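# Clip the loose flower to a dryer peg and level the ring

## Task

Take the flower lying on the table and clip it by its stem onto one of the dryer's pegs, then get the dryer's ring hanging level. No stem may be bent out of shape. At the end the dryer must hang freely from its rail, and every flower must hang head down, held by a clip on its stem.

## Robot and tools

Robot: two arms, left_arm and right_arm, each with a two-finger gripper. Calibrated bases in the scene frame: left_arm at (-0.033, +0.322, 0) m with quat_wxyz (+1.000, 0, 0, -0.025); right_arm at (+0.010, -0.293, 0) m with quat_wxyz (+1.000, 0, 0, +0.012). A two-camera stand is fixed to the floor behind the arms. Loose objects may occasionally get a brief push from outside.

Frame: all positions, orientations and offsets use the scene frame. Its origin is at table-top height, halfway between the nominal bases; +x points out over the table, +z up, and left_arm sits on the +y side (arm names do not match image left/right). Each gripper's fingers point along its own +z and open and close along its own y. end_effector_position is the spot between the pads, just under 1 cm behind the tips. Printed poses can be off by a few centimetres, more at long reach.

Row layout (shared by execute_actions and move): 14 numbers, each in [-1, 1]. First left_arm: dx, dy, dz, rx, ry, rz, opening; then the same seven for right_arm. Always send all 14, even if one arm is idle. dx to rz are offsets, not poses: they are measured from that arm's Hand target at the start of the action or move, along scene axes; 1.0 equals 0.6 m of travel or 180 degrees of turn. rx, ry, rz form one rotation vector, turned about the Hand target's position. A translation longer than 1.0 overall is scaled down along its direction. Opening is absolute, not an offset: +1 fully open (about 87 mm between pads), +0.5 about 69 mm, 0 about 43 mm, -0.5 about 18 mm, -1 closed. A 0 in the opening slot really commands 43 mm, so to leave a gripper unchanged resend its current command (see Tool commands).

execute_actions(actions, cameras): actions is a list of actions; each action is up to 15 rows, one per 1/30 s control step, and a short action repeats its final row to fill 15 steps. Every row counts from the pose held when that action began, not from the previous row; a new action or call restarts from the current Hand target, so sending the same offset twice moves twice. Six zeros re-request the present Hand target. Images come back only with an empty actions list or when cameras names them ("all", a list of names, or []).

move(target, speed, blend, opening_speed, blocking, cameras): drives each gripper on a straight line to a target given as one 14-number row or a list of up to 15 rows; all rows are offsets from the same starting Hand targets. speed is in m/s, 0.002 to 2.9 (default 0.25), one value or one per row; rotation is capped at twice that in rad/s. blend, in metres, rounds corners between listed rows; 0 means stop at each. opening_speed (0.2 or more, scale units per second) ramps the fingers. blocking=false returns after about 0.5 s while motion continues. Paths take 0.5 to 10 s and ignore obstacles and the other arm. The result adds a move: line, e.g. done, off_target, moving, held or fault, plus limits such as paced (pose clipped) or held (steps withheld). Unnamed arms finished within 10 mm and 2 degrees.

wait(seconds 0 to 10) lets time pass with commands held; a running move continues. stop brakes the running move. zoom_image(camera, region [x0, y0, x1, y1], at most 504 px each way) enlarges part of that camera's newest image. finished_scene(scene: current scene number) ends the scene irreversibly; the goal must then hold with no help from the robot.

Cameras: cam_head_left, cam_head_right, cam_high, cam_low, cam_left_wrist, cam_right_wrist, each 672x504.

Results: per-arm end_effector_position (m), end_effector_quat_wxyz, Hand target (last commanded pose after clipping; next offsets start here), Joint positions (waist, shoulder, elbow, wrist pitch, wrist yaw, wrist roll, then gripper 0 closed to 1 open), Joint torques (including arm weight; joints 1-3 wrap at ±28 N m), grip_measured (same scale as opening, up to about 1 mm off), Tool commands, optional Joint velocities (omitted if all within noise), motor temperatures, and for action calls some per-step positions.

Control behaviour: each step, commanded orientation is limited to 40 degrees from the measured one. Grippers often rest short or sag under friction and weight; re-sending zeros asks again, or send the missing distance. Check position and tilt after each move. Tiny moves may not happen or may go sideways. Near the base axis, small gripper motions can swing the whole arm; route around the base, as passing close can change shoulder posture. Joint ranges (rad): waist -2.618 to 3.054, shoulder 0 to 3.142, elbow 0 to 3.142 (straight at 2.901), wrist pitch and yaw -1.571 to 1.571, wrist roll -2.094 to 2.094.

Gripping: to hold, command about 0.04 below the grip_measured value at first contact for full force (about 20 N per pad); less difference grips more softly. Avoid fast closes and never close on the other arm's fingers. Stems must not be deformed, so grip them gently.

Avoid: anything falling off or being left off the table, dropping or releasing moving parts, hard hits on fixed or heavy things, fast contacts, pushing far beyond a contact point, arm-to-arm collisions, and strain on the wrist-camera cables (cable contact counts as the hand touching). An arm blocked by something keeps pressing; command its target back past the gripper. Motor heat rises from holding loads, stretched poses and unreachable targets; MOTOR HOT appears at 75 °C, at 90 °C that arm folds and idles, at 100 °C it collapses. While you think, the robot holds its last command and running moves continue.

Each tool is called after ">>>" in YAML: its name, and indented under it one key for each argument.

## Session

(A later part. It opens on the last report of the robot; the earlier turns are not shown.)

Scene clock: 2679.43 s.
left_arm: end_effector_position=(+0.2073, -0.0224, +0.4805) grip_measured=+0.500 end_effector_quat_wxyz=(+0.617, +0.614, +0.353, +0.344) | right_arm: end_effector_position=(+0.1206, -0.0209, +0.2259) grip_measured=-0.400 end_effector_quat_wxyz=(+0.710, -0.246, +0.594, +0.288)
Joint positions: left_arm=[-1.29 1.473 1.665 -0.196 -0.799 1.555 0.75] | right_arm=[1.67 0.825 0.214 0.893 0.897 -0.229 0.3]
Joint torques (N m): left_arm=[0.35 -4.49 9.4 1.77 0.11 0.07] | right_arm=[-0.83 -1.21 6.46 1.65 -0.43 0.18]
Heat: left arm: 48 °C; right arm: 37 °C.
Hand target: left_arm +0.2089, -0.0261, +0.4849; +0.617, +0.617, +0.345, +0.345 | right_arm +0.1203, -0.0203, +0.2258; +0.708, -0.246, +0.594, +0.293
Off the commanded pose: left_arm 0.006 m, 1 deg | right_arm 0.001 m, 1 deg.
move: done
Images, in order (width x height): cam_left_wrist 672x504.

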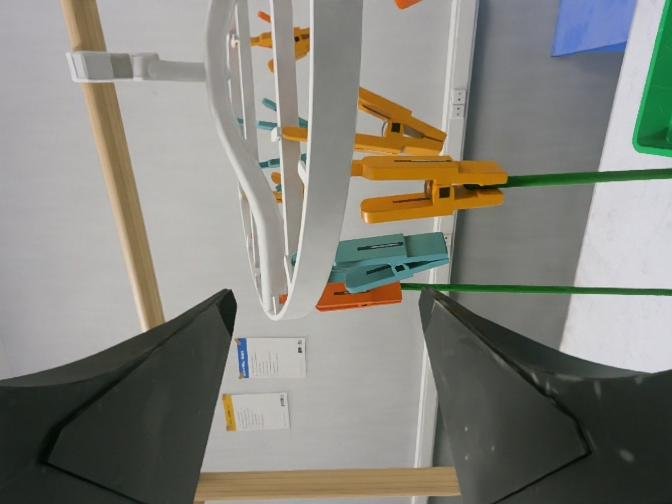

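>>> move:
  target: [0.0357,-0.0375,0.0075,0,0,0,0.5,0,0,0,0,0,0,-0.4]
  speed: 0.1
  cameras: ["cam_left_wrist"]

Scene clock: 2694.23 s.
left_arm: end_effector_position=(+0.2282, -0.0442, +0.4885) grip_measured=+0.500 end_effector_quat_wxyz=(+0.622, +0.609, +0.354, +0.343) | right_arm: end_effector_position=(+0.1206, -0.0209, +0.2259) grip_measured=-0.400 end_effector_quat_wxyz=(+0.710, -0.246, +0.594, +0.288)
Joint positions: left_arm=[-1.242 1.58 1.79 -0.198 -0.751 1.556 0.75] | right_arm=[1.67 0.825 0.214 0.893 0.897 -0.229 0.3]
Joint torques (N m): left_arm=[0.21 -5.15 9.33 1.61 0.11 0.06] | right_arm=[-0.83 -1.21 6.48 1.65 -0.43 0.18]
Motor temperatures (°C): left_arm=[25 37 47 38 25 27 22] | right_arm=[24 32 37 36 23 23 23]
Heat: left arm: 47 °C; right arm: 37 °C.
Hand target: left_arm +0.2304, -0.0486, +0.4894; +0.617, +0.617, +0.345, +0.345 | right_arm +0.1203, -0.0203, +0.2258; +0.708, -0.246, +0.594, +0.293
Off the commanded pose: left_arm 0.005 m, 1 deg | right_arm 0.001 m, 1 deg.
move: done
Images, in order (width x height): cam_left_wrist 672x504.

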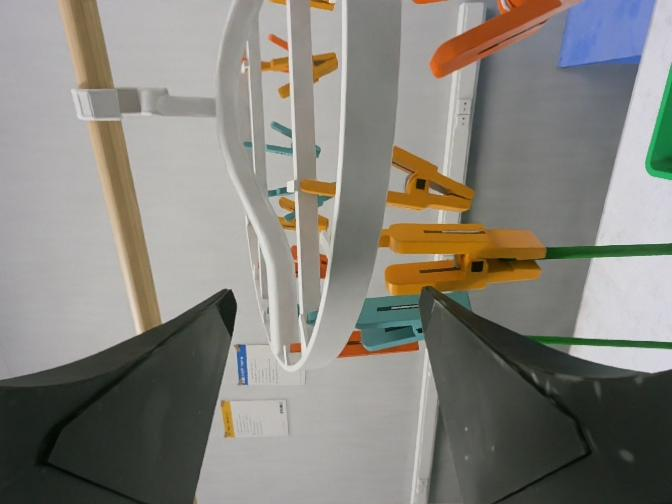

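>>> move:
  target: [0.0083,0.0008,-0.0083,0,0,0,0.5,0,0,0,0,0,0,-0.4]
  speed: 0.1
  cameras: ["cam_left_wrist"]

Scene clock: 2714.50 s.
left_arm: end_effector_position=(+0.2326, -0.0429, +0.4890) grip_measured=+0.500 end_effector_quat_wxyz=(+0.623, +0.608, +0.354, +0.343) | right_arm: end_effector_position=(+0.1206, -0.0209, +0.2259) grip_measured=-0.400 end_effector_quat_wxyz=(+0.710, -0.246, +0.594, +0.288)
Joint positions: left_arm=[-1.228 1.58 1.79 -0.196 -0.737 1.556 0.75] | right_arm=[1.67 0.825 0.214 0.893 0.897 -0.229 0.3]
Joint torques (N m): left_arm=[0.24 -5.24 6.9 1.8 0.12 -0.03] | right_arm=[-0.83 -1.21 6.48 1.65 -0.43 0.18]
Heat: left arm: 50 °C; right arm: 37 °C.
Hand target: left_arm +0.2354, -0.0481, +0.4844; +0.617, +0.617, +0.345, +0.345 | right_arm +0.1203, -0.0203, +0.2258; +0.708, -0.246, +0.594, +0.293
Off the commanded pose: left_arm 0.007 m, 2 deg | right_arm 0.001 m, 1 deg.
move: done
Images, in order (width x height): cam_left_wrist 672x504.

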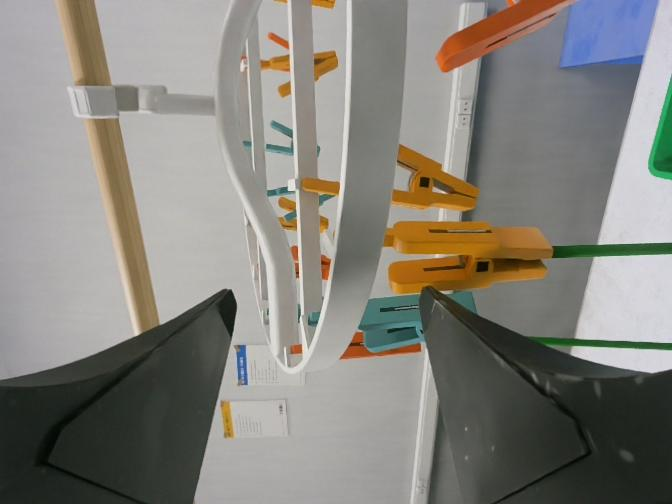

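>>> move:
  target:
    - [0,0,-0.0167,0,0,0,0.5,0,0,0,0,0,0,-0.4]
  speed: 0.1
  cameras: ["cam_left_wrist"]

Scene clock: 2726.73 s.
left_arm: end_effector_position=(+0.2340, -0.0477, +0.4774) grip_measured=+0.500 end_effector_quat_wxyz=(+0.621, +0.610, +0.353, +0.343) | right_arm: end_effector_position=(+0.1206, -0.0209, +0.2259) grip_measured=-0.400 end_effector_quat_wxyz=(+0.710, -0.246, +0.594, +0.288)
Joint positions: left_arm=[-1.228 1.58 1.743 -0.153 -0.736 1.556 0.75] | right_arm=[1.67 0.825 0.214 0.893 0.897 -0.229 0.3]
Joint torques (N m): left_arm=[0.23 -6.91 5.89 1.81 0.09 0.05] | right_arm=[-0.83 -1.21 6.48 1.65 -0.43 0.18]
Heat: left arm: 49 °C; right arm: 37 °C.
Hand target: left_arm +0.2354, -0.0481, +0.4744; +0.617, +0.617, +0.346, +0.345 | right_arm +0.1203, -0.0203, +0.2258; +0.708, -0.246, +0.594, +0.293
Off the commanded pose: left_arm 0.003 m, 1 deg | right_arm 0.001 m, 1 deg.
move: done
Images, in order (width x height): cam_left_wrist 672x504.

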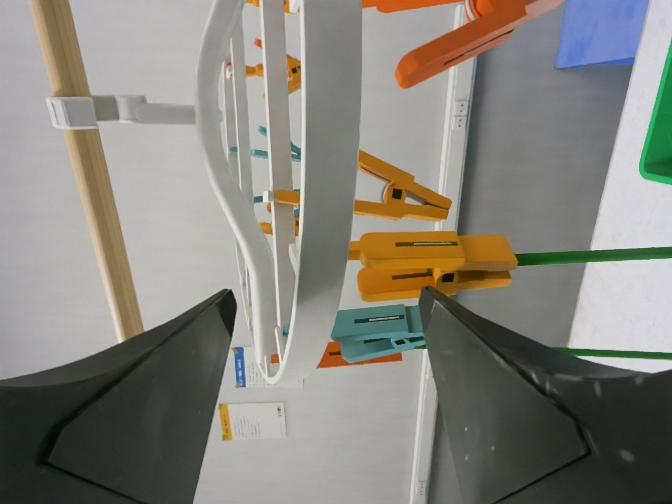

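>>> move:
  target: [0.0,0.0125,0,0,0,0,0.5,0,0,0,0,0,0,-0.4]
  speed: 0.1
  cameras: ["cam_left_wrist"]

Scene clock: 2732.80 s.
left_arm: end_effector_position=(+0.2359, -0.0466, +0.4705) grip_measured=+0.500 end_effector_quat_wxyz=(+0.616, +0.615, +0.352, +0.344) | right_arm: end_effector_position=(+0.1206, -0.0209, +0.2259) grip_measured=-0.400 end_effector_quat_wxyz=(+0.710, -0.246, +0.594, +0.288)
Joint positions: left_arm=[-1.222 1.572 1.717 -0.151 -0.73 1.556 0.75] | right_arm=[1.67 0.825 0.214 0.893 0.897 -0.229 0.3]
Joint torques (N m): left_arm=[0.42 -8.49 6.01 1.82 0.12 0.02] | right_arm=[-0.83 -1.21 6.48 1.65 -0.43 0.18]
Heat: left arm: 48 °C; right arm: 37 °C.
Hand target: left_arm +0.2354, -0.0405, +0.4746; +0.617, +0.617, +0.346, +0.345 | right_arm +0.1203, -0.0203, +0.2258; +0.708, -0.246, +0.594, +0.293
Off the commanded pose: left_arm 0.007 m, 1 deg | right_arm 0.001 m, 1 deg.
move: done
Images, in order (width x height): cam_left_wrist 672x504.

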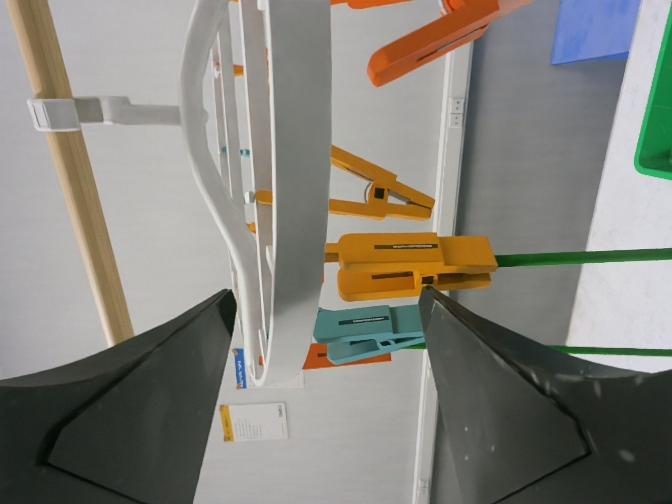

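>>> move:
  target: [0.0,0.0,0.0155,0,0,0,0.5,0,0,0,0,0,0,-0.4]
  speed: 0.12
  cameras: ["cam_left_wrist"]

Scene clock: 2744.23 s.
left_arm: end_effector_position=(+0.2355, -0.0454, +0.4722) grip_measured=+0.500 end_effector_quat_wxyz=(+0.613, +0.618, +0.352, +0.345) | right_arm: end_effector_position=(+0.1206, -0.0209, +0.2259) grip_measured=-0.400 end_effector_quat_wxyz=(+0.710, -0.246, +0.594, +0.288)
Joint positions: left_arm=[-1.222 1.572 1.73 -0.172 -0.73 1.556 0.75] | right_arm=[1.67 0.825 0.214 0.893 0.897 -0.229 0.3]
Joint torques (N m): left_arm=[0.21 -7.21 9.46 1.68 0.12 0.06] | right_arm=[-0.83 -1.2 6.48 1.65 -0.43 0.18]
Heat: left arm: 47 °C; right arm: 37 °C.
Hand target: left_arm +0.2354, -0.0405, +0.4839; +0.617, +0.617, +0.346, +0.345 | right_arm +0.1203, -0.0203, +0.2258; +0.708, -0.246, +0.594, +0.293
Off the commanded pose: left_arm 0.013 m, 1 deg | right_arm 0.001 m, 1 deg.
move: off_target (left_arm)
Images, in order (width x height): cam_left_wrist 672x504.

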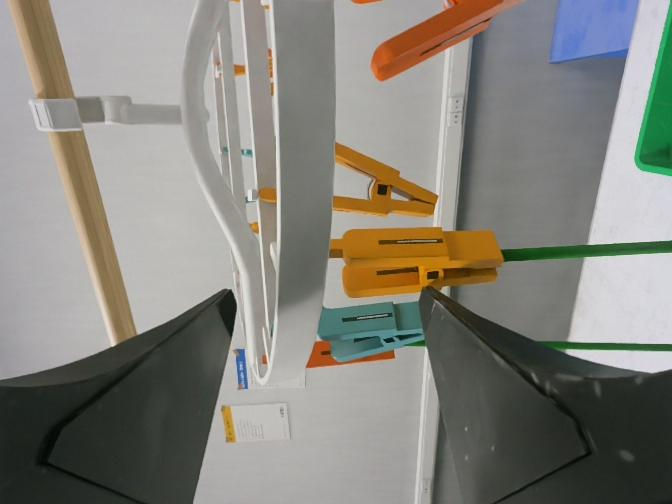

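>>> move:
  target: [0.0,0.006,0.009,0,0,0,0.5,0,0,0,0,0,0,-0.4]
  speed: 0.15
  cameras: ["cam_left_wrist"]

Scene clock: 2747.93 s.
left_arm: end_effector_position=(+0.2360, -0.0432, +0.4763) grip_measured=+0.500 end_effector_quat_wxyz=(+0.612, +0.619, +0.351, +0.345) | right_arm: end_effector_position=(+0.1206, -0.0209, +0.2259) grip_measured=-0.400 end_effector_quat_wxyz=(+0.710, -0.246, +0.594, +0.288)
Joint positions: left_arm=[-1.218 1.572 1.75 -0.196 -0.727 1.556 0.75] | right_arm=[1.67 0.825 0.214 0.893 0.897 -0.229 0.3]
Joint torques (N m): left_arm=[0.31 -7.69 9.24 1.65 0.15 0.03] | right_arm=[-0.83 -1.2 6.48 1.65 -0.43 0.18]
Heat: left arm: 48 °C; right arm: 37 °C.
Hand target: left_arm +0.2354, -0.0370, +0.4892; +0.617, +0.617, +0.346, +0.345 | right_arm +0.1203, -0.0203, +0.2258; +0.708, -0.246, +0.594, +0.293
Off the commanded pose: left_arm 0.014 m, 1 deg | right_arm 0.001 m, 1 deg.
move: off_target (left_arm)
Images, in order (width x height): cam_left_wrist 672x504.

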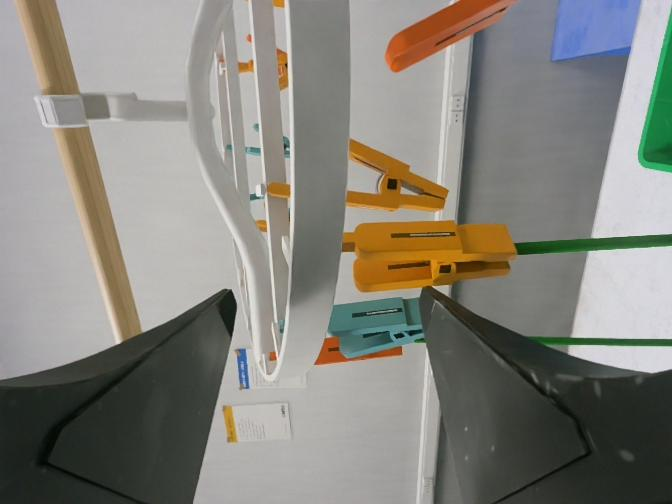

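>>> move:
  target:
    - [0.0,0.003,0.009,0,0,0,0.5,0,0,0,0,0,0,-0.4]
    - [0.0,0.003,0.009,0,0,0,-0.7,0,0,0,0,0,0,-0.4]
  speed: 0.15
  opening_speed: 0.8
  cameras: ["cam_left_wrist"]

Scene clock: 2756.17 s.
left_arm: end_effector_position=(+0.2345, -0.0420, +0.4826) grip_measured=-0.540 end_effector_quat_wxyz=(+0.612, +0.622, +0.347, +0.343) | right_arm: end_effector_position=(+0.1206, -0.0209, +0.2259) grip_measured=-0.400 end_effector_quat_wxyz=(+0.710, -0.246, +0.594, +0.288)
Joint positions: left_arm=[-1.218 1.572 1.779 -0.227 -0.716 1.56 0.23] | right_arm=[1.67 0.825 0.214 0.893 0.897 -0.229 0.3]
Joint torques (N m): left_arm=[0.44 -7.15 9.26 1.73 0.04 0] | right_arm=[-0.81 -1.21 6.48 1.65 -0.43 0.18]
Heat: left arm: 49 °C; right arm: 37 °C.
Hand target: left_arm +0.2353, -0.0352, +0.4946; +0.617, +0.617, +0.345, +0.345 | right_arm +0.1203, -0.0203, +0.2258; +0.708, -0.246, +0.594, +0.293
Off the commanded pose: left_arm 0.014 m, 1 deg | right_arm 0.001 m, 1 deg.
move: off_target (left_arm); target 2's new opening was sent with left_arm's hand 0.012 m and 1 deg from that target
Images, in order (width x height): cam_left_wrist 672x504.

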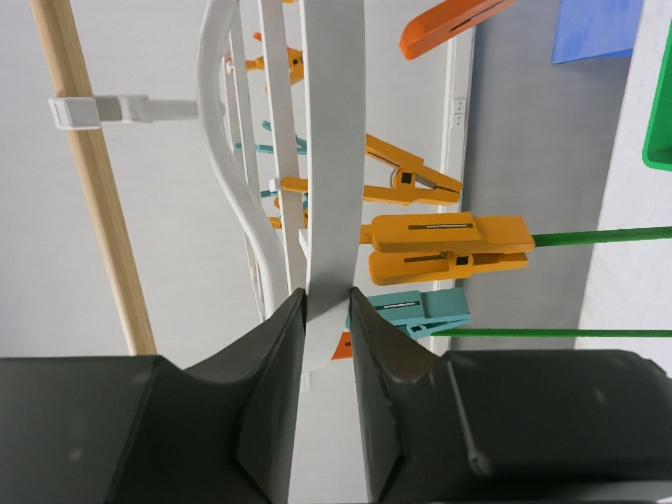

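>>> move:
  target:
    - [0.0235,0.0212,-0.0133,0,0,-0.0625,-0.7,0,0,0,0,0,0,-0.4]
    - [0.0543,0.0483,-0.0133,0,0,-0.125,-0.7,0,0,0,0,0,0,-0.4]
    - [0.0897,0.0688,-0.0133,0,0,-0.1875,-0.7,0,0,0,0,0,0,-0.4]
    - [0.1285,0.082,-0.0133,0,0,-0.25,-0.7,0,0,0,0,0,0,-0.4]
  speed: 0.1
  blend: 0.02
  cameras: ["cam_left_wrist","cam_high"]

Scene clock: 2774.43 s.
left_arm: end_effector_position=(+0.3118, +0.0158, +0.4803) grip_measured=-0.542 end_effector_quat_wxyz=(+0.699, +0.704, +0.096, +0.083) | right_arm: end_effector_position=(+0.1206, -0.0209, +0.2259) grip_measured=-0.400 end_effector_quat_wxyz=(+0.710, -0.246, +0.594, +0.288)
Joint positions: left_arm=[-0.463 1.48 1.679 -0.211 0.804 1.562 0.229] | right_arm=[1.67 0.825 0.214 0.893 0.897 -0.229 0.3]
Joint torques (N m): left_arm=[0.24 -4.19 9.24 1.74 0.22 -0.05] | right_arm=[-0.83 -1.21 6.48 1.65 -0.43 0.18]
Heat: left arm: 50 °C; right arm: 38 °C.
Hand target: left_arm +0.3124, +0.0141, +0.4868; +0.703, +0.702, +0.083, +0.083 | right_arm +0.1203, -0.0203, +0.2258; +0.708, -0.246, +0.594, +0.293
Off the commanded pose: left_arm 0.007 m, 2 deg | right_arm 0.001 m, 1 deg.
move: done
Images, in order (width x height): cam_high 672x504, cam_left_wrist 672x504.

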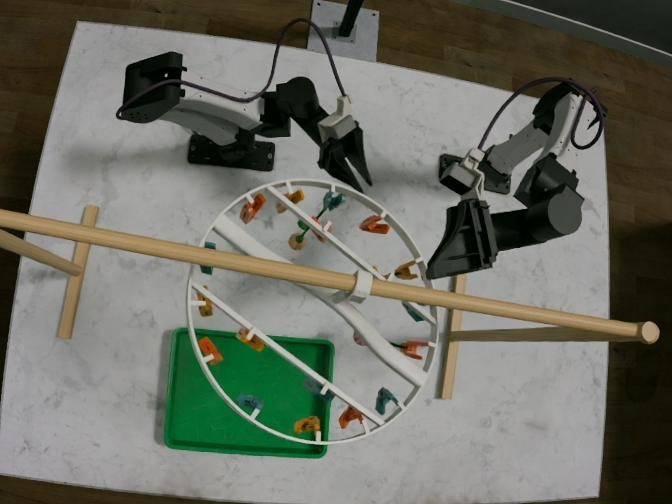

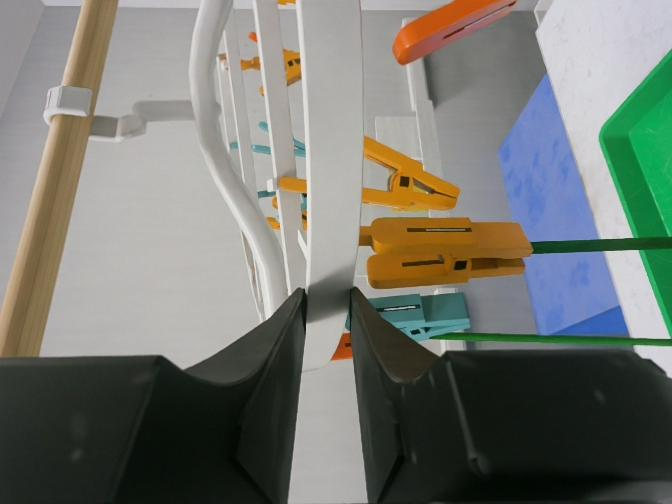

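>>> move:
  target:
    - [0,0,0,0,0,0,0.4,0,0,0,0,0,0,-0.4]
    - [-0.033,0.138,0,0,0,0,0.4,0,0,0,0,0,0,-0.4]
    - [-0.0757,0.0765,-0.0997,-0.2477,0.4342,-0.0242,0.0,0,0,0,0,0,0,-0.4]
  speed: [0.15,0.15,0.3]
  cameras: ["cam_left_wrist","cam_high"]

Scene clock: 2793.37 s.
left_arm: end_effector_position=(+0.2705, +0.0587, +0.4256) grip_measured=+0.000 end_effector_quat_wxyz=(+0.691, +0.311, +0.496, -0.424) | right_arm: end_effector_position=(+0.1206, -0.0209, +0.2259) grip_measured=-0.400 end_effector_quat_wxyz=(+0.710, -0.246, +0.594, +0.288)
Joint positions: left_arm=[-0.38 1.206 1.048 0.562 0.641 -0.241 0.5] | right_arm=[1.67 0.825 0.214 0.893 0.897 -0.229 0.3]
Joint torques (N m): left_arm=[-0.51 -5.08 6.06 1.55 -0.29 -0.07] | right_arm=[-0.83 -1.21 6.46 1.65 -0.43 0.18]
Heat: left arm: 50 °C; right arm: 38 °C.
Hand target: left_arm +0.2669, +0.0599, +0.4269; +0.694, +0.304, +0.495, -0.426 | right_arm +0.1203, -0.0203, +0.2258; +0.708, -0.246, +0.594, +0.293
Off the commanded pose: left_arm 0.004 m, 1 deg | right_arm 0.001 m, 1 deg.
move: done
Images, in order (width x height): cam_high 672x504, cam_left_wrist 672x504.

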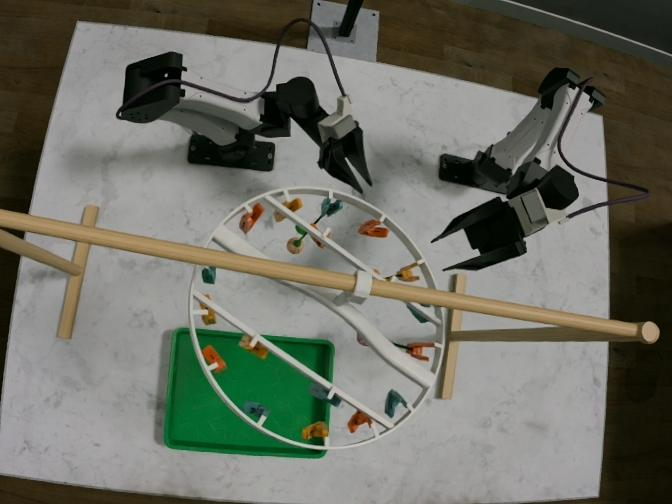

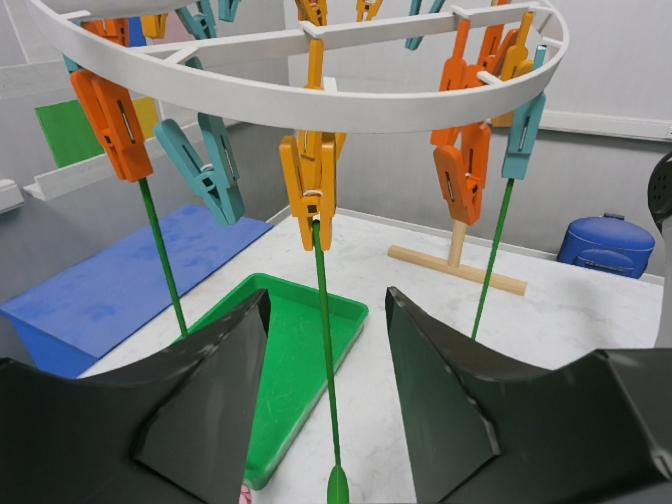

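>>> zoom_image:
  camera: "cam_left_wrist"
  region: [240, 80, 400, 280]

Scaled by 2.520 from the camera's 672x504 image, which has a finer 960x720 frame.

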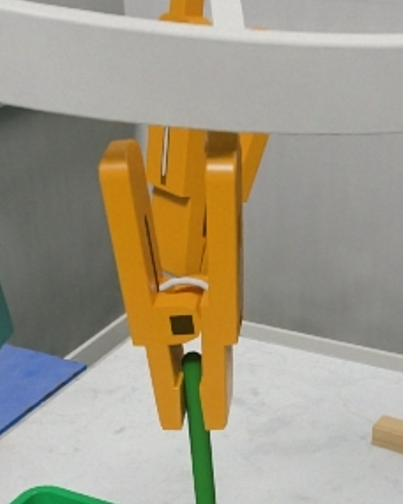

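>>> move:
  target: [0.043,-0.057,0.0483,0,0,0,0.0,0.185,0.034,0.228,0.0253,-0.0505,-0.2049,-0.4]
  speed: 0.12
  cameras: ["cam_left_wrist","cam_right_wrist"]

Scene clock: 2832.00 s.
left_arm: end_effector_position=(+0.2883, +0.0277, +0.4511) grip_measured=+0.000 end_effector_quat_wxyz=(+0.687, +0.305, +0.497, -0.433) | right_arm: end_effector_position=(+0.2294, +0.0043, +0.3503) grip_measured=-0.400 end_effector_quat_wxyz=(+0.813, -0.075, +0.575, +0.045)
Joint positions: left_arm=[-0.452 1.333 1.236 0.489 0.575 -0.233 0.5] | right_arm=[1.39 1.441 0.81 1.432 1.098 -0.816 0.3]
Joint torques (N m): left_arm=[-0.7 -3.47 9.7 1.42 -0.26 0.15] | right_arm=[-0.73 -3.84 8.83 1.57 -0.38 -0.04]
Heat: left arm: 47 °C; right arm: 38 °C.
Hand target: left_arm +0.2927, +0.0257, +0.4559; +0.694, +0.304, +0.495, -0.426 | right_arm +0.2312, +0.0001, +0.3627; +0.817, -0.040, +0.572, +0.058
Off the commanded pose: left_arm 0.007 m, 1 deg | right_arm 0.013 m, 4 deg.
move: off_target (right_arm)
Images, in order (width x height): cam_left_wrist 672x504, cam_right_wrist 672x504.

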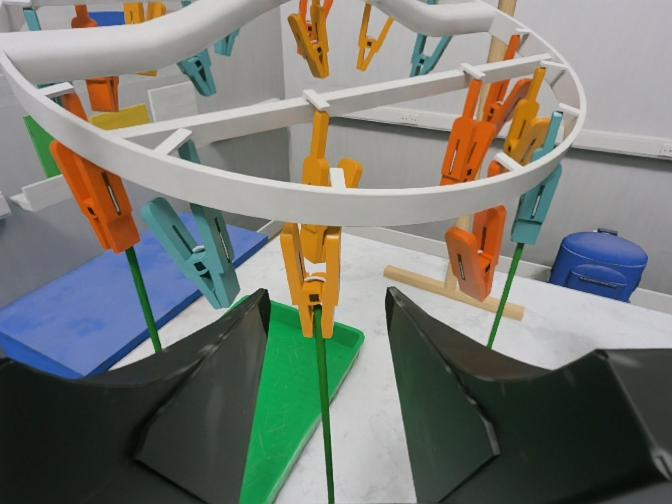

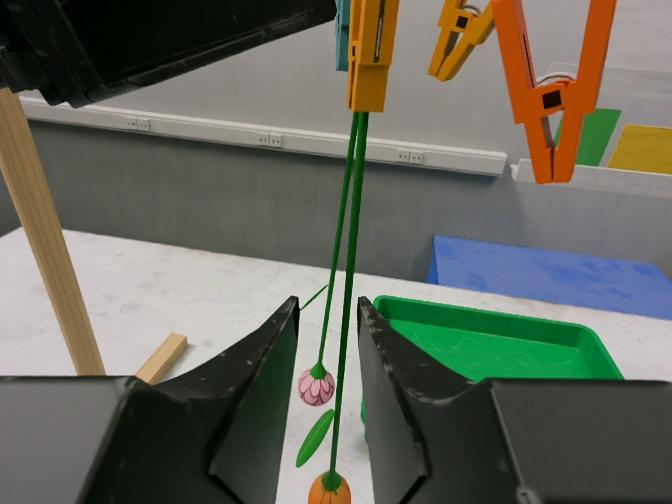

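>>> move:
  target: [0,0,0,0,0,0,0.0,0.126,0.002,0.006,0,0,0,-0.4]
  speed: 0.1
  cameras: ["cam_left_wrist","cam_right_wrist"]

Scene clock: 2866.73 s.
left_arm: end_effector_position=(+0.2883, +0.0277, +0.4511) grip_measured=+0.000 end_effector_quat_wxyz=(+0.687, +0.305, +0.497, -0.433) | right_arm: end_effector_position=(+0.3046, -0.0025, +0.3558) grip_measured=-0.400 end_effector_quat_wxyz=(+0.813, -0.046, +0.578, +0.047)
Joint positions: left_arm=[-0.452 1.333 1.236 0.489 0.575 -0.233 0.5] | right_arm=[1.135 1.457 0.898 1.146 0.936 -0.514 0.3]
Joint torques (N m): left_arm=[-0.65 -3.41 9.81 1.41 -0.31 0.15] | right_arm=[-0.75 -4.37 9.4 1.22 -0.59 0.16]
Motor temperatures (°C): left_arm=[25 36 53 37 26 27 22] | right_arm=[24 30 39 36 23 23 23]
Heat: left arm: 53 °C; right arm: 39 °C.
Hand target: left_arm +0.2927, +0.0257, +0.4559; +0.694, +0.304, +0.495, -0.426 | right_arm +0.3069, +0.0014, +0.3662; +0.817, -0.040, +0.572, +0.058
Off the commanded pose: left_arm 0.007 m, 1 deg | right_arm 0.011 m, 2 deg.
move: off_target (right_arm)
Images, in order (width x height): cam_left_wrist 672x504, cam_right_wrist 672x504.

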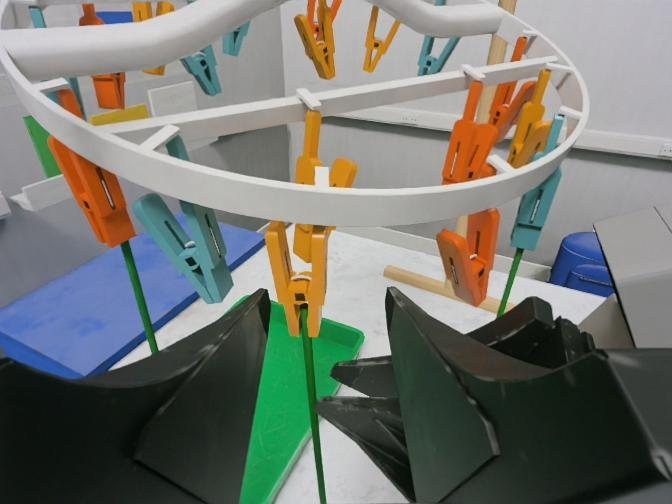

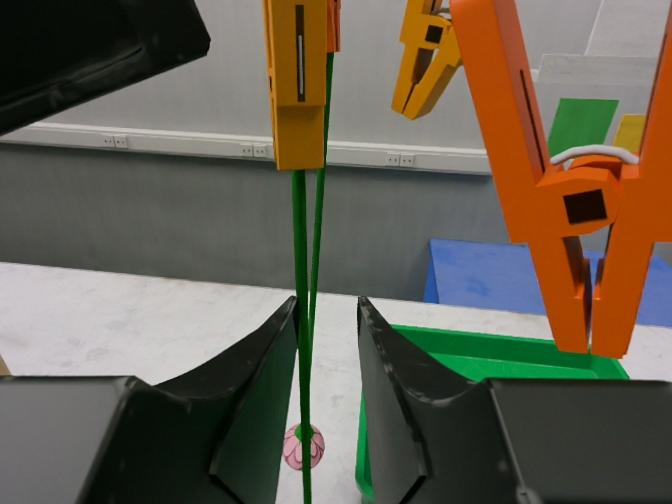

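>>> move:
  target:
    - [0,0,0,0,0,0,0.0,-0.04,0.015,0,0,0,0,-0.4]
    - [0,0,0,0,0,0,0.0,0.006,0.017,0,0,0,0,-0.4]
  speed: 0.08
  cameras: ["cam_left_wrist","cam_right_wrist"]

Scene clock: 2877.07 s.
left_arm: end_effector_position=(+0.2883, +0.0277, +0.4511) grip_measured=+0.000 end_effector_quat_wxyz=(+0.687, +0.305, +0.497, -0.433) | right_arm: end_effector_position=(+0.3083, +0.0072, +0.3562) grip_measured=-0.400 end_effector_quat_wxyz=(+0.814, -0.046, +0.578, +0.047)
Joint positions: left_arm=[-0.452 1.333 1.236 0.489 0.575 -0.233 0.5] | right_arm=[1.137 1.499 0.936 1.152 0.939 -0.516 0.3]
Joint torques (N m): left_arm=[-0.68 -3.54 9.72 1.46 -0.29 0.13] | right_arm=[-0.65 -4.63 9.37 1.23 -0.57 0.17]
Heat: left arm: 53 °C; right arm: 40 °C.
Hand target: left_arm +0.2927, +0.0257, +0.4559; +0.694, +0.304, +0.495, -0.426 | right_arm +0.3104, +0.0116, +0.3662; +0.817, -0.040, +0.572, +0.058
Off the commanded pose: left_arm 0.007 m, 1 deg | right_arm 0.011 m, 2 deg.
move: off_target (right_arm)
Images, in order (width x height): cam_left_wrist 672x504, cam_right_wrist 672x504.

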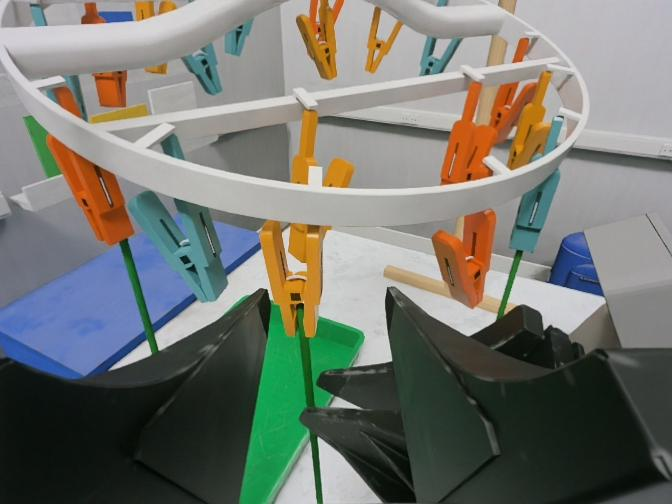

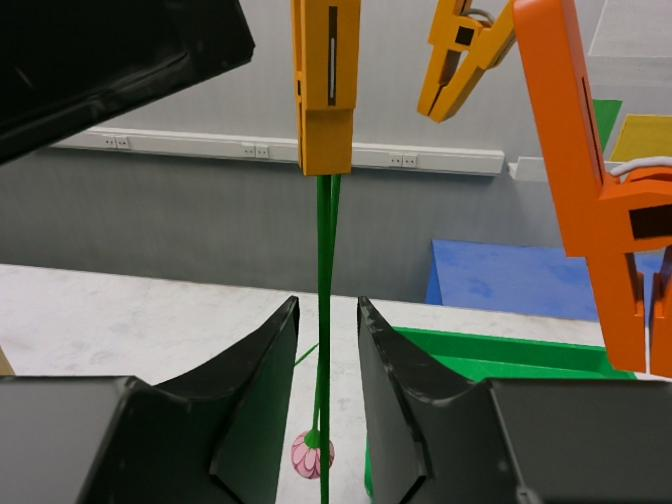

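>>> move:
  target: [0,0,0,0,0,0,0.0,0,0,0,0,0,0,-0.96]
  opening_speed: 0.6
  cameras: ["cam_left_wrist","cam_right_wrist"]

Scene clock: 2886.57 s.
left_arm: end_effector_position=(+0.2883, +0.0277, +0.4511) grip_measured=+0.000 end_effector_quat_wxyz=(+0.687, +0.305, +0.497, -0.433) | right_arm: end_effector_position=(+0.3083, +0.0074, +0.3561) grip_measured=-0.874 end_effector_quat_wxyz=(+0.814, -0.046, +0.578, +0.047)
Joint positions: left_arm=[-0.452 1.333 1.236 0.489 0.575 -0.233 0.5] | right_arm=[1.137 1.499 0.936 1.151 0.938 -0.515 0.063]
Joint torques (N m): left_arm=[-0.43 -3.52 9.8 1.45 -0.26 0.15] | right_arm=[-0.65 -4.63 9.39 1.26 -0.58 0.18]
Heat: left arm: 54 °C; right arm: 40 °C.
Hand target: left_arm +0.2927, +0.0257, +0.4559; +0.694, +0.304, +0.495, -0.426 | right_arm +0.3104, +0.0116, +0.3662; +0.817, -0.040, +0.572, +0.058
Off the commanded pose: left_arm 0.007 m, 1 deg | right_arm 0.011 m, 2 deg.
move: off_target (right_arm)
Images, in order (width x height): cam_left_wrist 672x504, cam_right_wrist 672x504.

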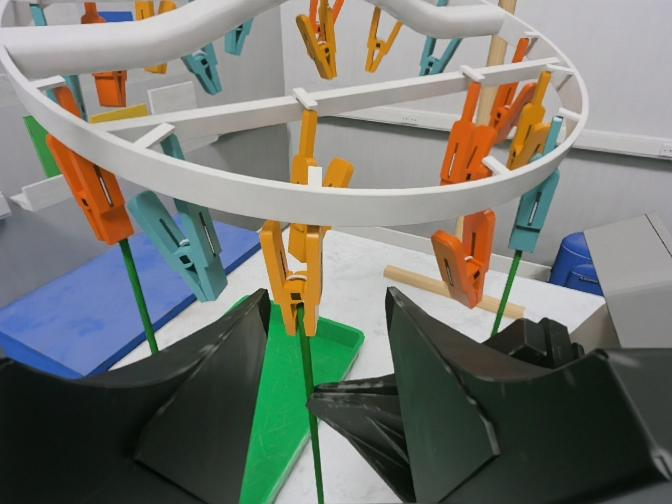

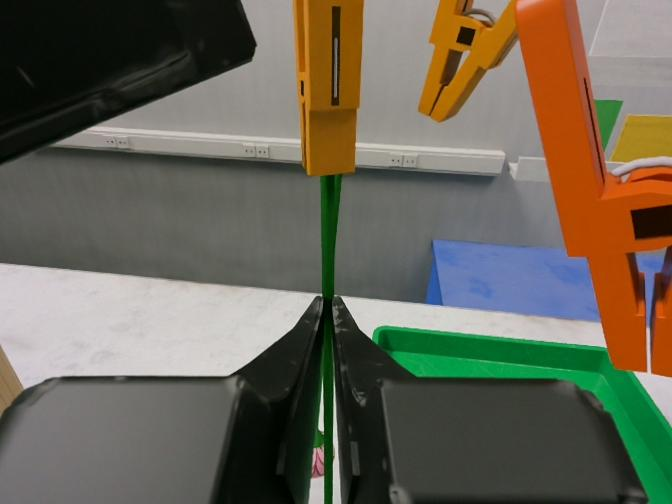

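>>> move:
  target: [0.043,-0.0325,0.0275,0,0,0,0.0,0,0,0,0,0,0,-0.96]
  speed: 0.08
  cameras: ["cam_left_wrist"]

>>> zoom_image:
  camera: "cam_left_wrist"
  region: [220, 220, 420, 420]

Scene clock: 2893.53 s.
left_arm: end_effector_position=(+0.3146, +0.0085, +0.4650) grip_measured=+0.000 end_effector_quat_wxyz=(+0.684, +0.306, +0.500, -0.433) | right_arm: end_effector_position=(+0.3083, +0.0077, +0.3557) grip_measured=-0.874 end_effector_quat_wxyz=(+0.813, -0.047, +0.578, +0.047)
Joint positions: left_arm=[-0.464 1.463 1.409 0.433 0.566 -0.226 0.5] | right_arm=[1.137 1.499 0.936 1.149 0.938 -0.514 0.063]
Joint torques (N m): left_arm=[-0.87 -4.57 9.98 1.51 -0.37 0.11] | right_arm=[-0.65 -4.64 9.39 1.29 -0.57 0.15]
Heat: left arm: 54 °C; right arm: 39 °C.
Hand target: left_arm +0.3187, +0.0062, +0.4722; +0.694, +0.304, +0.495, -0.425 | right_arm +0.3104, +0.0116, +0.3662; +0.817, -0.040, +0.572, +0.058
Off the commanded pose: left_arm 0.009 m, 2 deg | right_arm 0.011 m, 2 deg.
move: off_target (right_arm)
Images, in order (width x height): cam_left_wrist 672x504.

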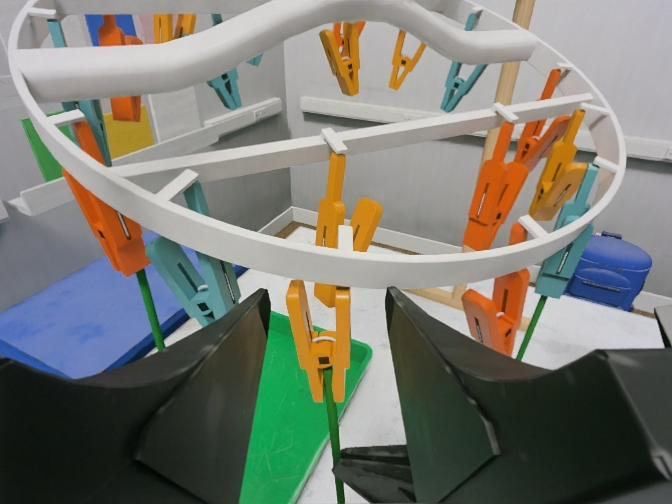

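Scaled by 2.520 from the camera's 672x504 image, which has a finer 960x720 frame.

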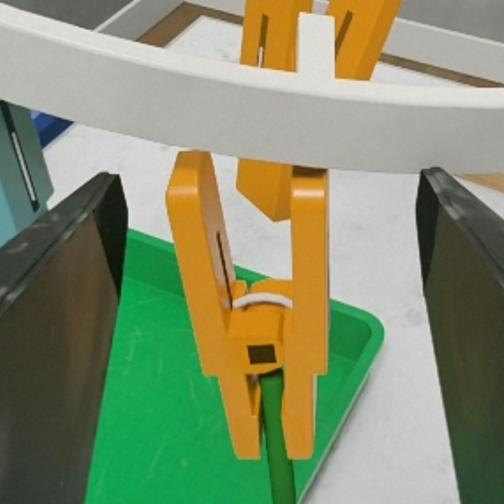

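>>> move:
  target:
    - [0.004,0.002,0.005,0,0,0,-0.05,0,0,0,0,0,0,-0.96]
    - [0.004,0.002,0.005,0,0,0,-0.8,0,0,0,0,0,0,-0.96]
  speed: 0.08
  cameras: ["cam_left_wrist"]

>>> zoom_image:
  camera: "cam_left_wrist"
  region: [220, 220, 420, 420]

Scene clock: 2901.37 s.
left_arm: end_effector_position=(+0.3169, +0.0087, +0.4688) grip_measured=-0.515 end_effector_quat_wxyz=(+0.686, +0.304, +0.502, -0.431) | right_arm: end_effector_position=(+0.3084, +0.0078, +0.3555) grip_measured=-0.874 end_effector_quat_wxyz=(+0.813, -0.047, +0.579, +0.047)
Joint positions: left_arm=[-0.463 1.47 1.43 0.418 0.559 -0.225 0.243] | right_arm=[1.137 1.499 0.936 1.147 0.938 -0.513 0.063]
Joint torques (N m): left_arm=[-0.35 -4.59 9.69 1.6 -0.2 0.08] | right_arm=[-0.66 -4.64 9.39 1.31 -0.57 0.15]
Heat: left arm: 54 °C; right arm: 39 °C.
Hand target: left_arm +0.3211, +0.0075, +0.4753; +0.694, +0.304, +0.495, -0.425 | right_arm +0.3104, +0.0116, +0.3662; +0.817, -0.040, +0.572, +0.058
Off the commanded pose: left_arm 0.008 m, 1 deg | right_arm 0.012 m, 2 deg.
move: off_target (right_arm); target 2's new opening was sent with left_arm's hand 0.011 m and 2 deg from that target
Images, in order (width x height): cam_left_wrist 672x504.

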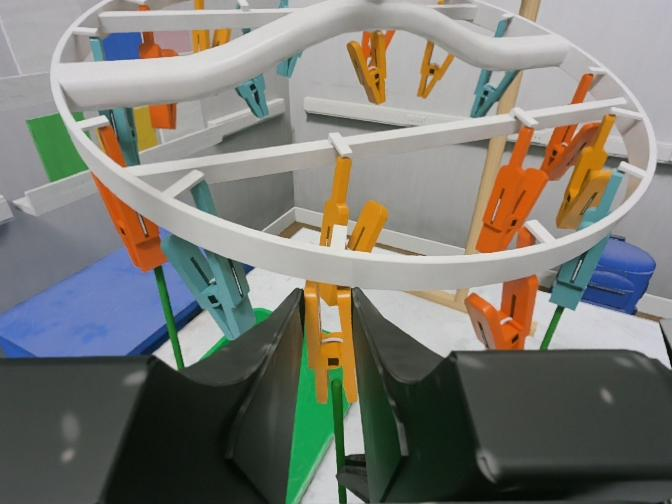

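Scaled by 2.520 from the camera's 672x504 image, which has a finer 960x720 frame.

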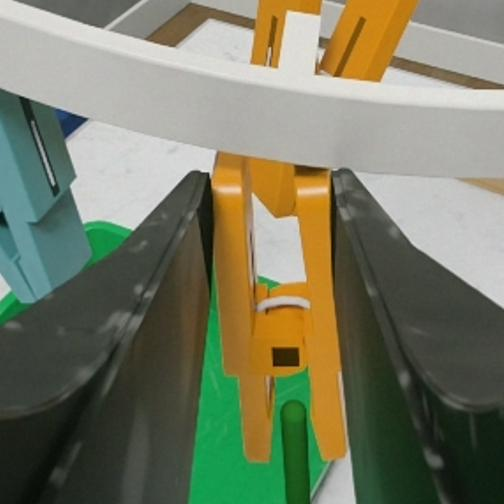

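>>> move:
  target:
    - [0,0,0,0,0,0,-0.8,0,0,-0.08,0,0,0,-0.96]
    - [0,0,0,0,0,0,-0.8,-0.1667,0.01,-0.08,0,0,0.06,-0.96]
    - [0,0,0,0,0,0,-0.8,-0.317,0.0807,-0.02,0,0,0.2056,-0.96]
  speed: [0.08,0.12,0.12]
  blend: [0,0.03,0]
  cameras: ["cam_left_wrist","cam_right_wrist"]

Scene clock: 2919.77 s.
left_arm: end_effector_position=(+0.3169, +0.0087, +0.4688) grip_measured=-0.515 end_effector_quat_wxyz=(+0.686, +0.304, +0.502, -0.431) | right_arm: end_effector_position=(+0.1240, +0.0596, +0.3364) grip_measured=-0.874 end_effector_quat_wxyz=(+0.756, -0.232, +0.538, +0.292)
Joint positions: left_arm=[-0.463 1.47 1.43 0.418 0.559 -0.225 0.243] | right_arm=[1.615 1.182 0.661 0.989 0.806 -0.388 0.063]
Joint torques (N m): left_arm=[-0.21 -4.62 9.65 1.59 -0.24 0.05] | right_arm=[0.12 -4.27 9.36 1.56 -0.56 0.19]
Heat: left arm: 53 °C; right arm: 39 °C.
Hand target: left_arm +0.3211, +0.0075, +0.4753; +0.694, +0.304, +0.495, -0.425 | right_arm +0.1203, +0.0600, +0.3544; +0.757, -0.220, +0.530, +0.314
Off the commanded pose: left_arm 0.008 m, 1 deg | right_arm 0.018 m, 3 deg.
move: off_target (right_arm)
Images, in order (width x height): cam_left_wrist 672x504, cam_right_wrist 672x504.

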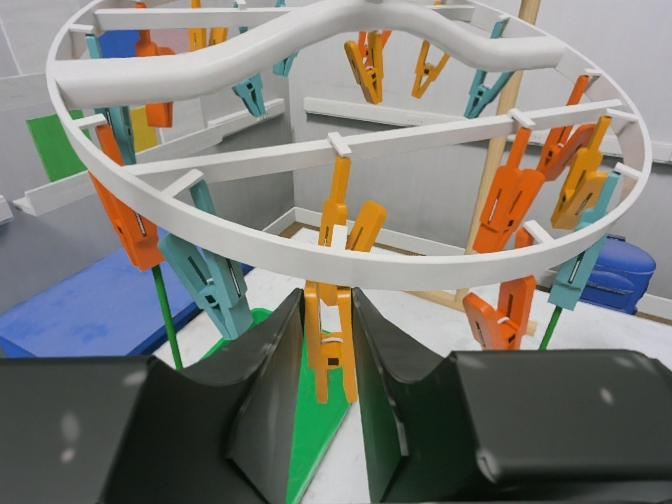

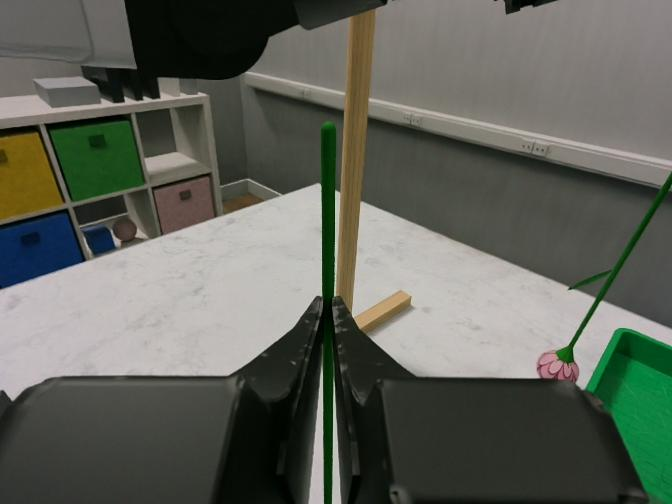

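>>> move:
  target:
    - [0,0,0,0,0,0,0.0,0,0,0,0,0,0,-0.96]
    - [-0.065,0.127,-0.048,0,0,0,0.0,0,0,0,0,0,0,-0.96]
    - [-0.03,0.159,0.05,0.2477,-0.4342,0.0242,0.5,0,0,0,0,0,0,-0.96]
  speed: [0.15,0.15,0.3]
  opening_speed: 0.5
  cameras: ["cam_left_wrist","cam_high"]

Scene clock: 2952.43 s.
left_arm: end_effector_position=(+0.3018, +0.1032, +0.5020) grip_measured=+0.500 end_effector_quat_wxyz=(+0.703, +0.700, +0.092, +0.080) | right_arm: end_effector_position=(+0.1239, +0.0597, +0.3363) grip_measured=-0.874 end_effector_quat_wxyz=(+0.755, -0.233, +0.538, +0.292)
Joint positions: left_arm=[-0.178 1.372 1.671 -0.294 1.099 1.549 0.75] | right_arm=[1.615 1.182 0.661 0.988 0.805 -0.388 0.063]
Joint torques (N m): left_arm=[0.24 -3 8.68 1.37 0.17 0.13] | right_arm=[0.1 -4.29 9.36 1.55 -0.53 0.18]
Heat: left arm: 52 °C; right arm: 40 °C.
Hand target: left_arm +0.3031, +0.1029, +0.5053; +0.702, +0.702, +0.083, +0.083 | right_arm +0.1203, +0.0600, +0.3544; +0.757, -0.220, +0.530, +0.314
Off the commanded pose: left_arm 0.004 m, 1 deg | right_arm 0.018 m, 3 deg.
move: off_target (right_arm)
Images, in order (width x height): cam_high 672x504, cam_left_wrist 672x504.

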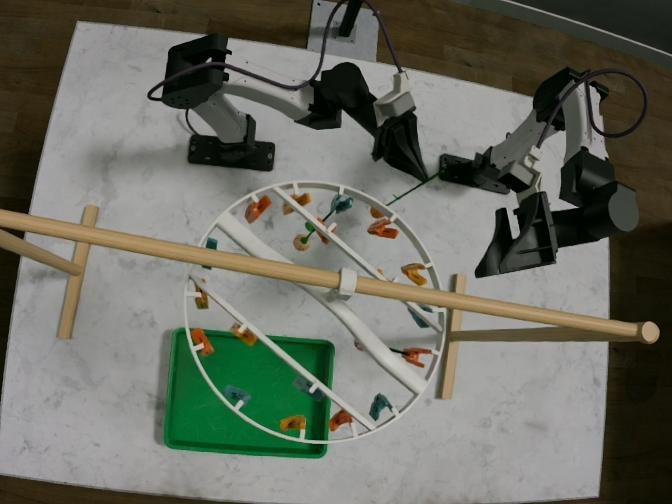

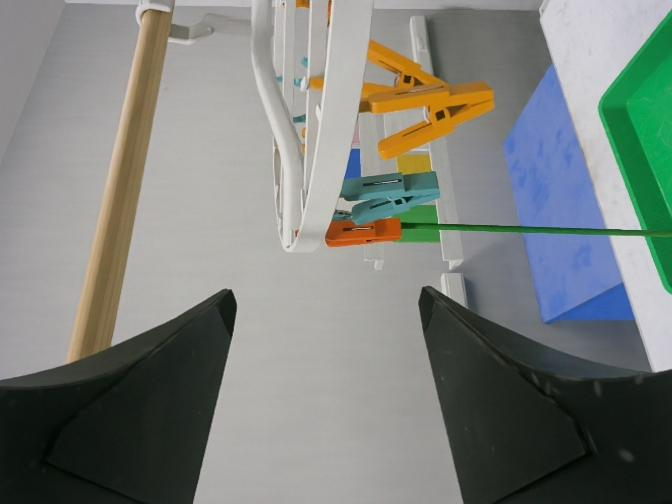

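>>> move:
  target: [0.0312,-0.1178,-0.001,0,0,0,0.5,0,0,0,0,0,0,-0.96]
  speed: 0.15
  cameras: ["cam_left_wrist"]

Scene clock: 2967.60 s.
left_arm: end_effector_position=(+0.3182, +0.0335, +0.5004) grip_measured=+0.500 end_effector_quat_wxyz=(+0.702, +0.703, +0.088, +0.072) | right_arm: end_effector_position=(+0.1239, +0.0597, +0.3363) grip_measured=-0.874 end_effector_quat_wxyz=(+0.755, -0.233, +0.538, +0.292)
Joint positions: left_arm=[-0.387 1.518 1.796 -0.283 0.908 1.551 0.75] | right_arm=[1.615 1.182 0.661 0.988 0.805 -0.388 0.063]
Joint torques (N m): left_arm=[-0.4 -4.4 8.58 1.61 -0.12 0.07] | right_arm=[0.1 -4.29 9.36 1.55 -0.53 0.18]
Heat: left arm: 52 °C; right arm: 40 °C.
Hand target: left_arm +0.3219, +0.0322, +0.5046; +0.702, +0.702, +0.083, +0.083 | right_arm +0.1203, +0.0600, +0.3544; +0.757, -0.220, +0.530, +0.314
Off the commanded pose: left_arm 0.006 m, 1 deg | right_arm 0.018 m, 3 deg.
move: off_target (right_arm)
Images, in order (width x height): cam_left_wrist 672x504.

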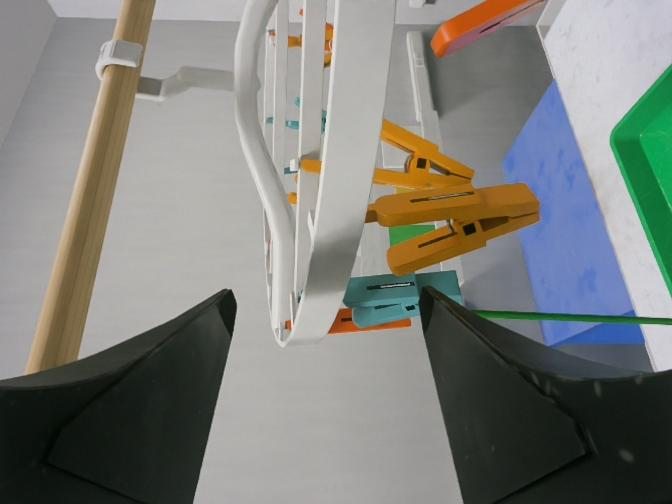

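>>> move:
  target: [0.0195,-0.0177,-0.001,0,0,0,0.5,0,0,0,0,0,0,-0.96]
  speed: 0.12
  cameras: ["cam_left_wrist"]

Scene clock: 2978.73 s.
left_arm: end_effector_position=(+0.3304, +0.0243, +0.4999) grip_measured=+0.500 end_effector_quat_wxyz=(+0.702, +0.703, +0.089, +0.072) | right_arm: end_effector_position=(+0.1239, +0.0597, +0.3363) grip_measured=-0.874 end_effector_quat_wxyz=(+0.755, -0.233, +0.538, +0.292)
Joint positions: left_arm=[-0.399 1.572 1.848 -0.282 0.893 1.552 0.75] | right_arm=[1.615 1.182 0.661 0.988 0.805 -0.388 0.063]
Joint torques (N m): left_arm=[-0.65 -4.9 8.68 1.61 -0.15 0.08] | right_arm=[0.1 -4.29 9.36 1.55 -0.53 0.18]
Heat: left arm: 53 °C; right arm: 40 °C.
Hand target: left_arm +0.3334, +0.0215, +0.5041; +0.702, +0.702, +0.083, +0.083 | right_arm +0.1203, +0.0600, +0.3544; +0.757, -0.220, +0.530, +0.314
Off the commanded pose: left_arm 0.006 m, 1 deg | right_arm 0.018 m, 3 deg.
move: off_target (right_arm)
Images, in order (width x height): cam_left_wrist 672x504.

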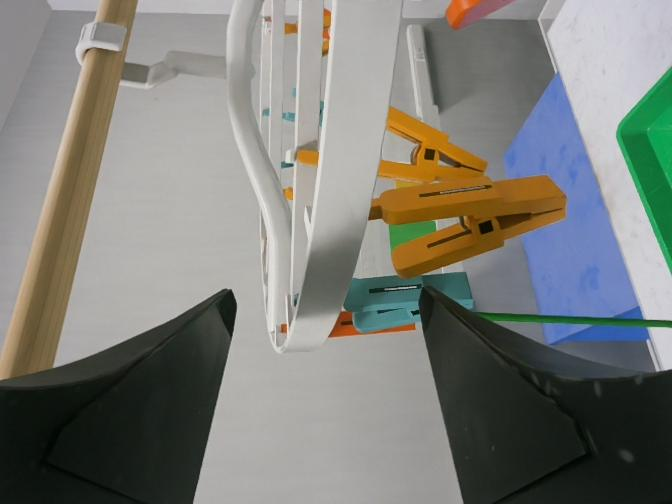

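>>> move:
  target: [0,0,0,0,0,0,-0.7,0,0,0,0,0,0,-0.96]
  opening_speed: 0.8
  cameras: ["cam_left_wrist"]

Scene clock: 2984.80 s.
left_arm: end_effector_position=(+0.3305, +0.0243, +0.5000) grip_measured=-0.527 end_effector_quat_wxyz=(+0.702, +0.703, +0.088, +0.074) | right_arm: end_effector_position=(+0.1239, +0.0597, +0.3363) grip_measured=-0.874 end_effector_quat_wxyz=(+0.755, -0.233, +0.538, +0.292)
Joint positions: left_arm=[-0.399 1.572 1.848 -0.282 0.893 1.556 0.236] | right_arm=[1.615 1.182 0.661 0.988 0.805 -0.388 0.063]
Joint torques (N m): left_arm=[-0.77 -4.83 8.85 1.64 -0.13 -0.03] | right_arm=[0.1 -4.29 9.35 1.55 -0.53 0.18]
Heat: left arm: 53 °C; right arm: 40 °C.
Hand target: left_arm +0.3334, +0.0215, +0.5041; +0.703, +0.702, +0.083, +0.083 | right_arm +0.1203, +0.0600, +0.3544; +0.757, -0.220, +0.530, +0.314
Off the commanded pose: left_arm 0.006 m, 1 deg | right_arm 0.018 m, 3 deg.
move: off_target (right_arm)
Images, in order (width x height): cam_left_wrist 672x504.

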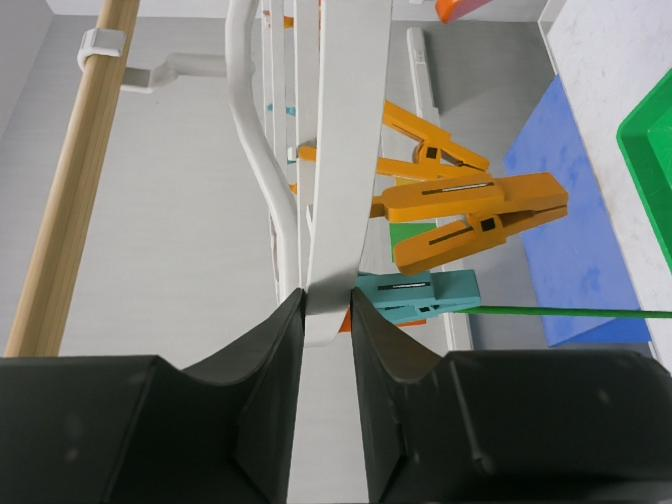

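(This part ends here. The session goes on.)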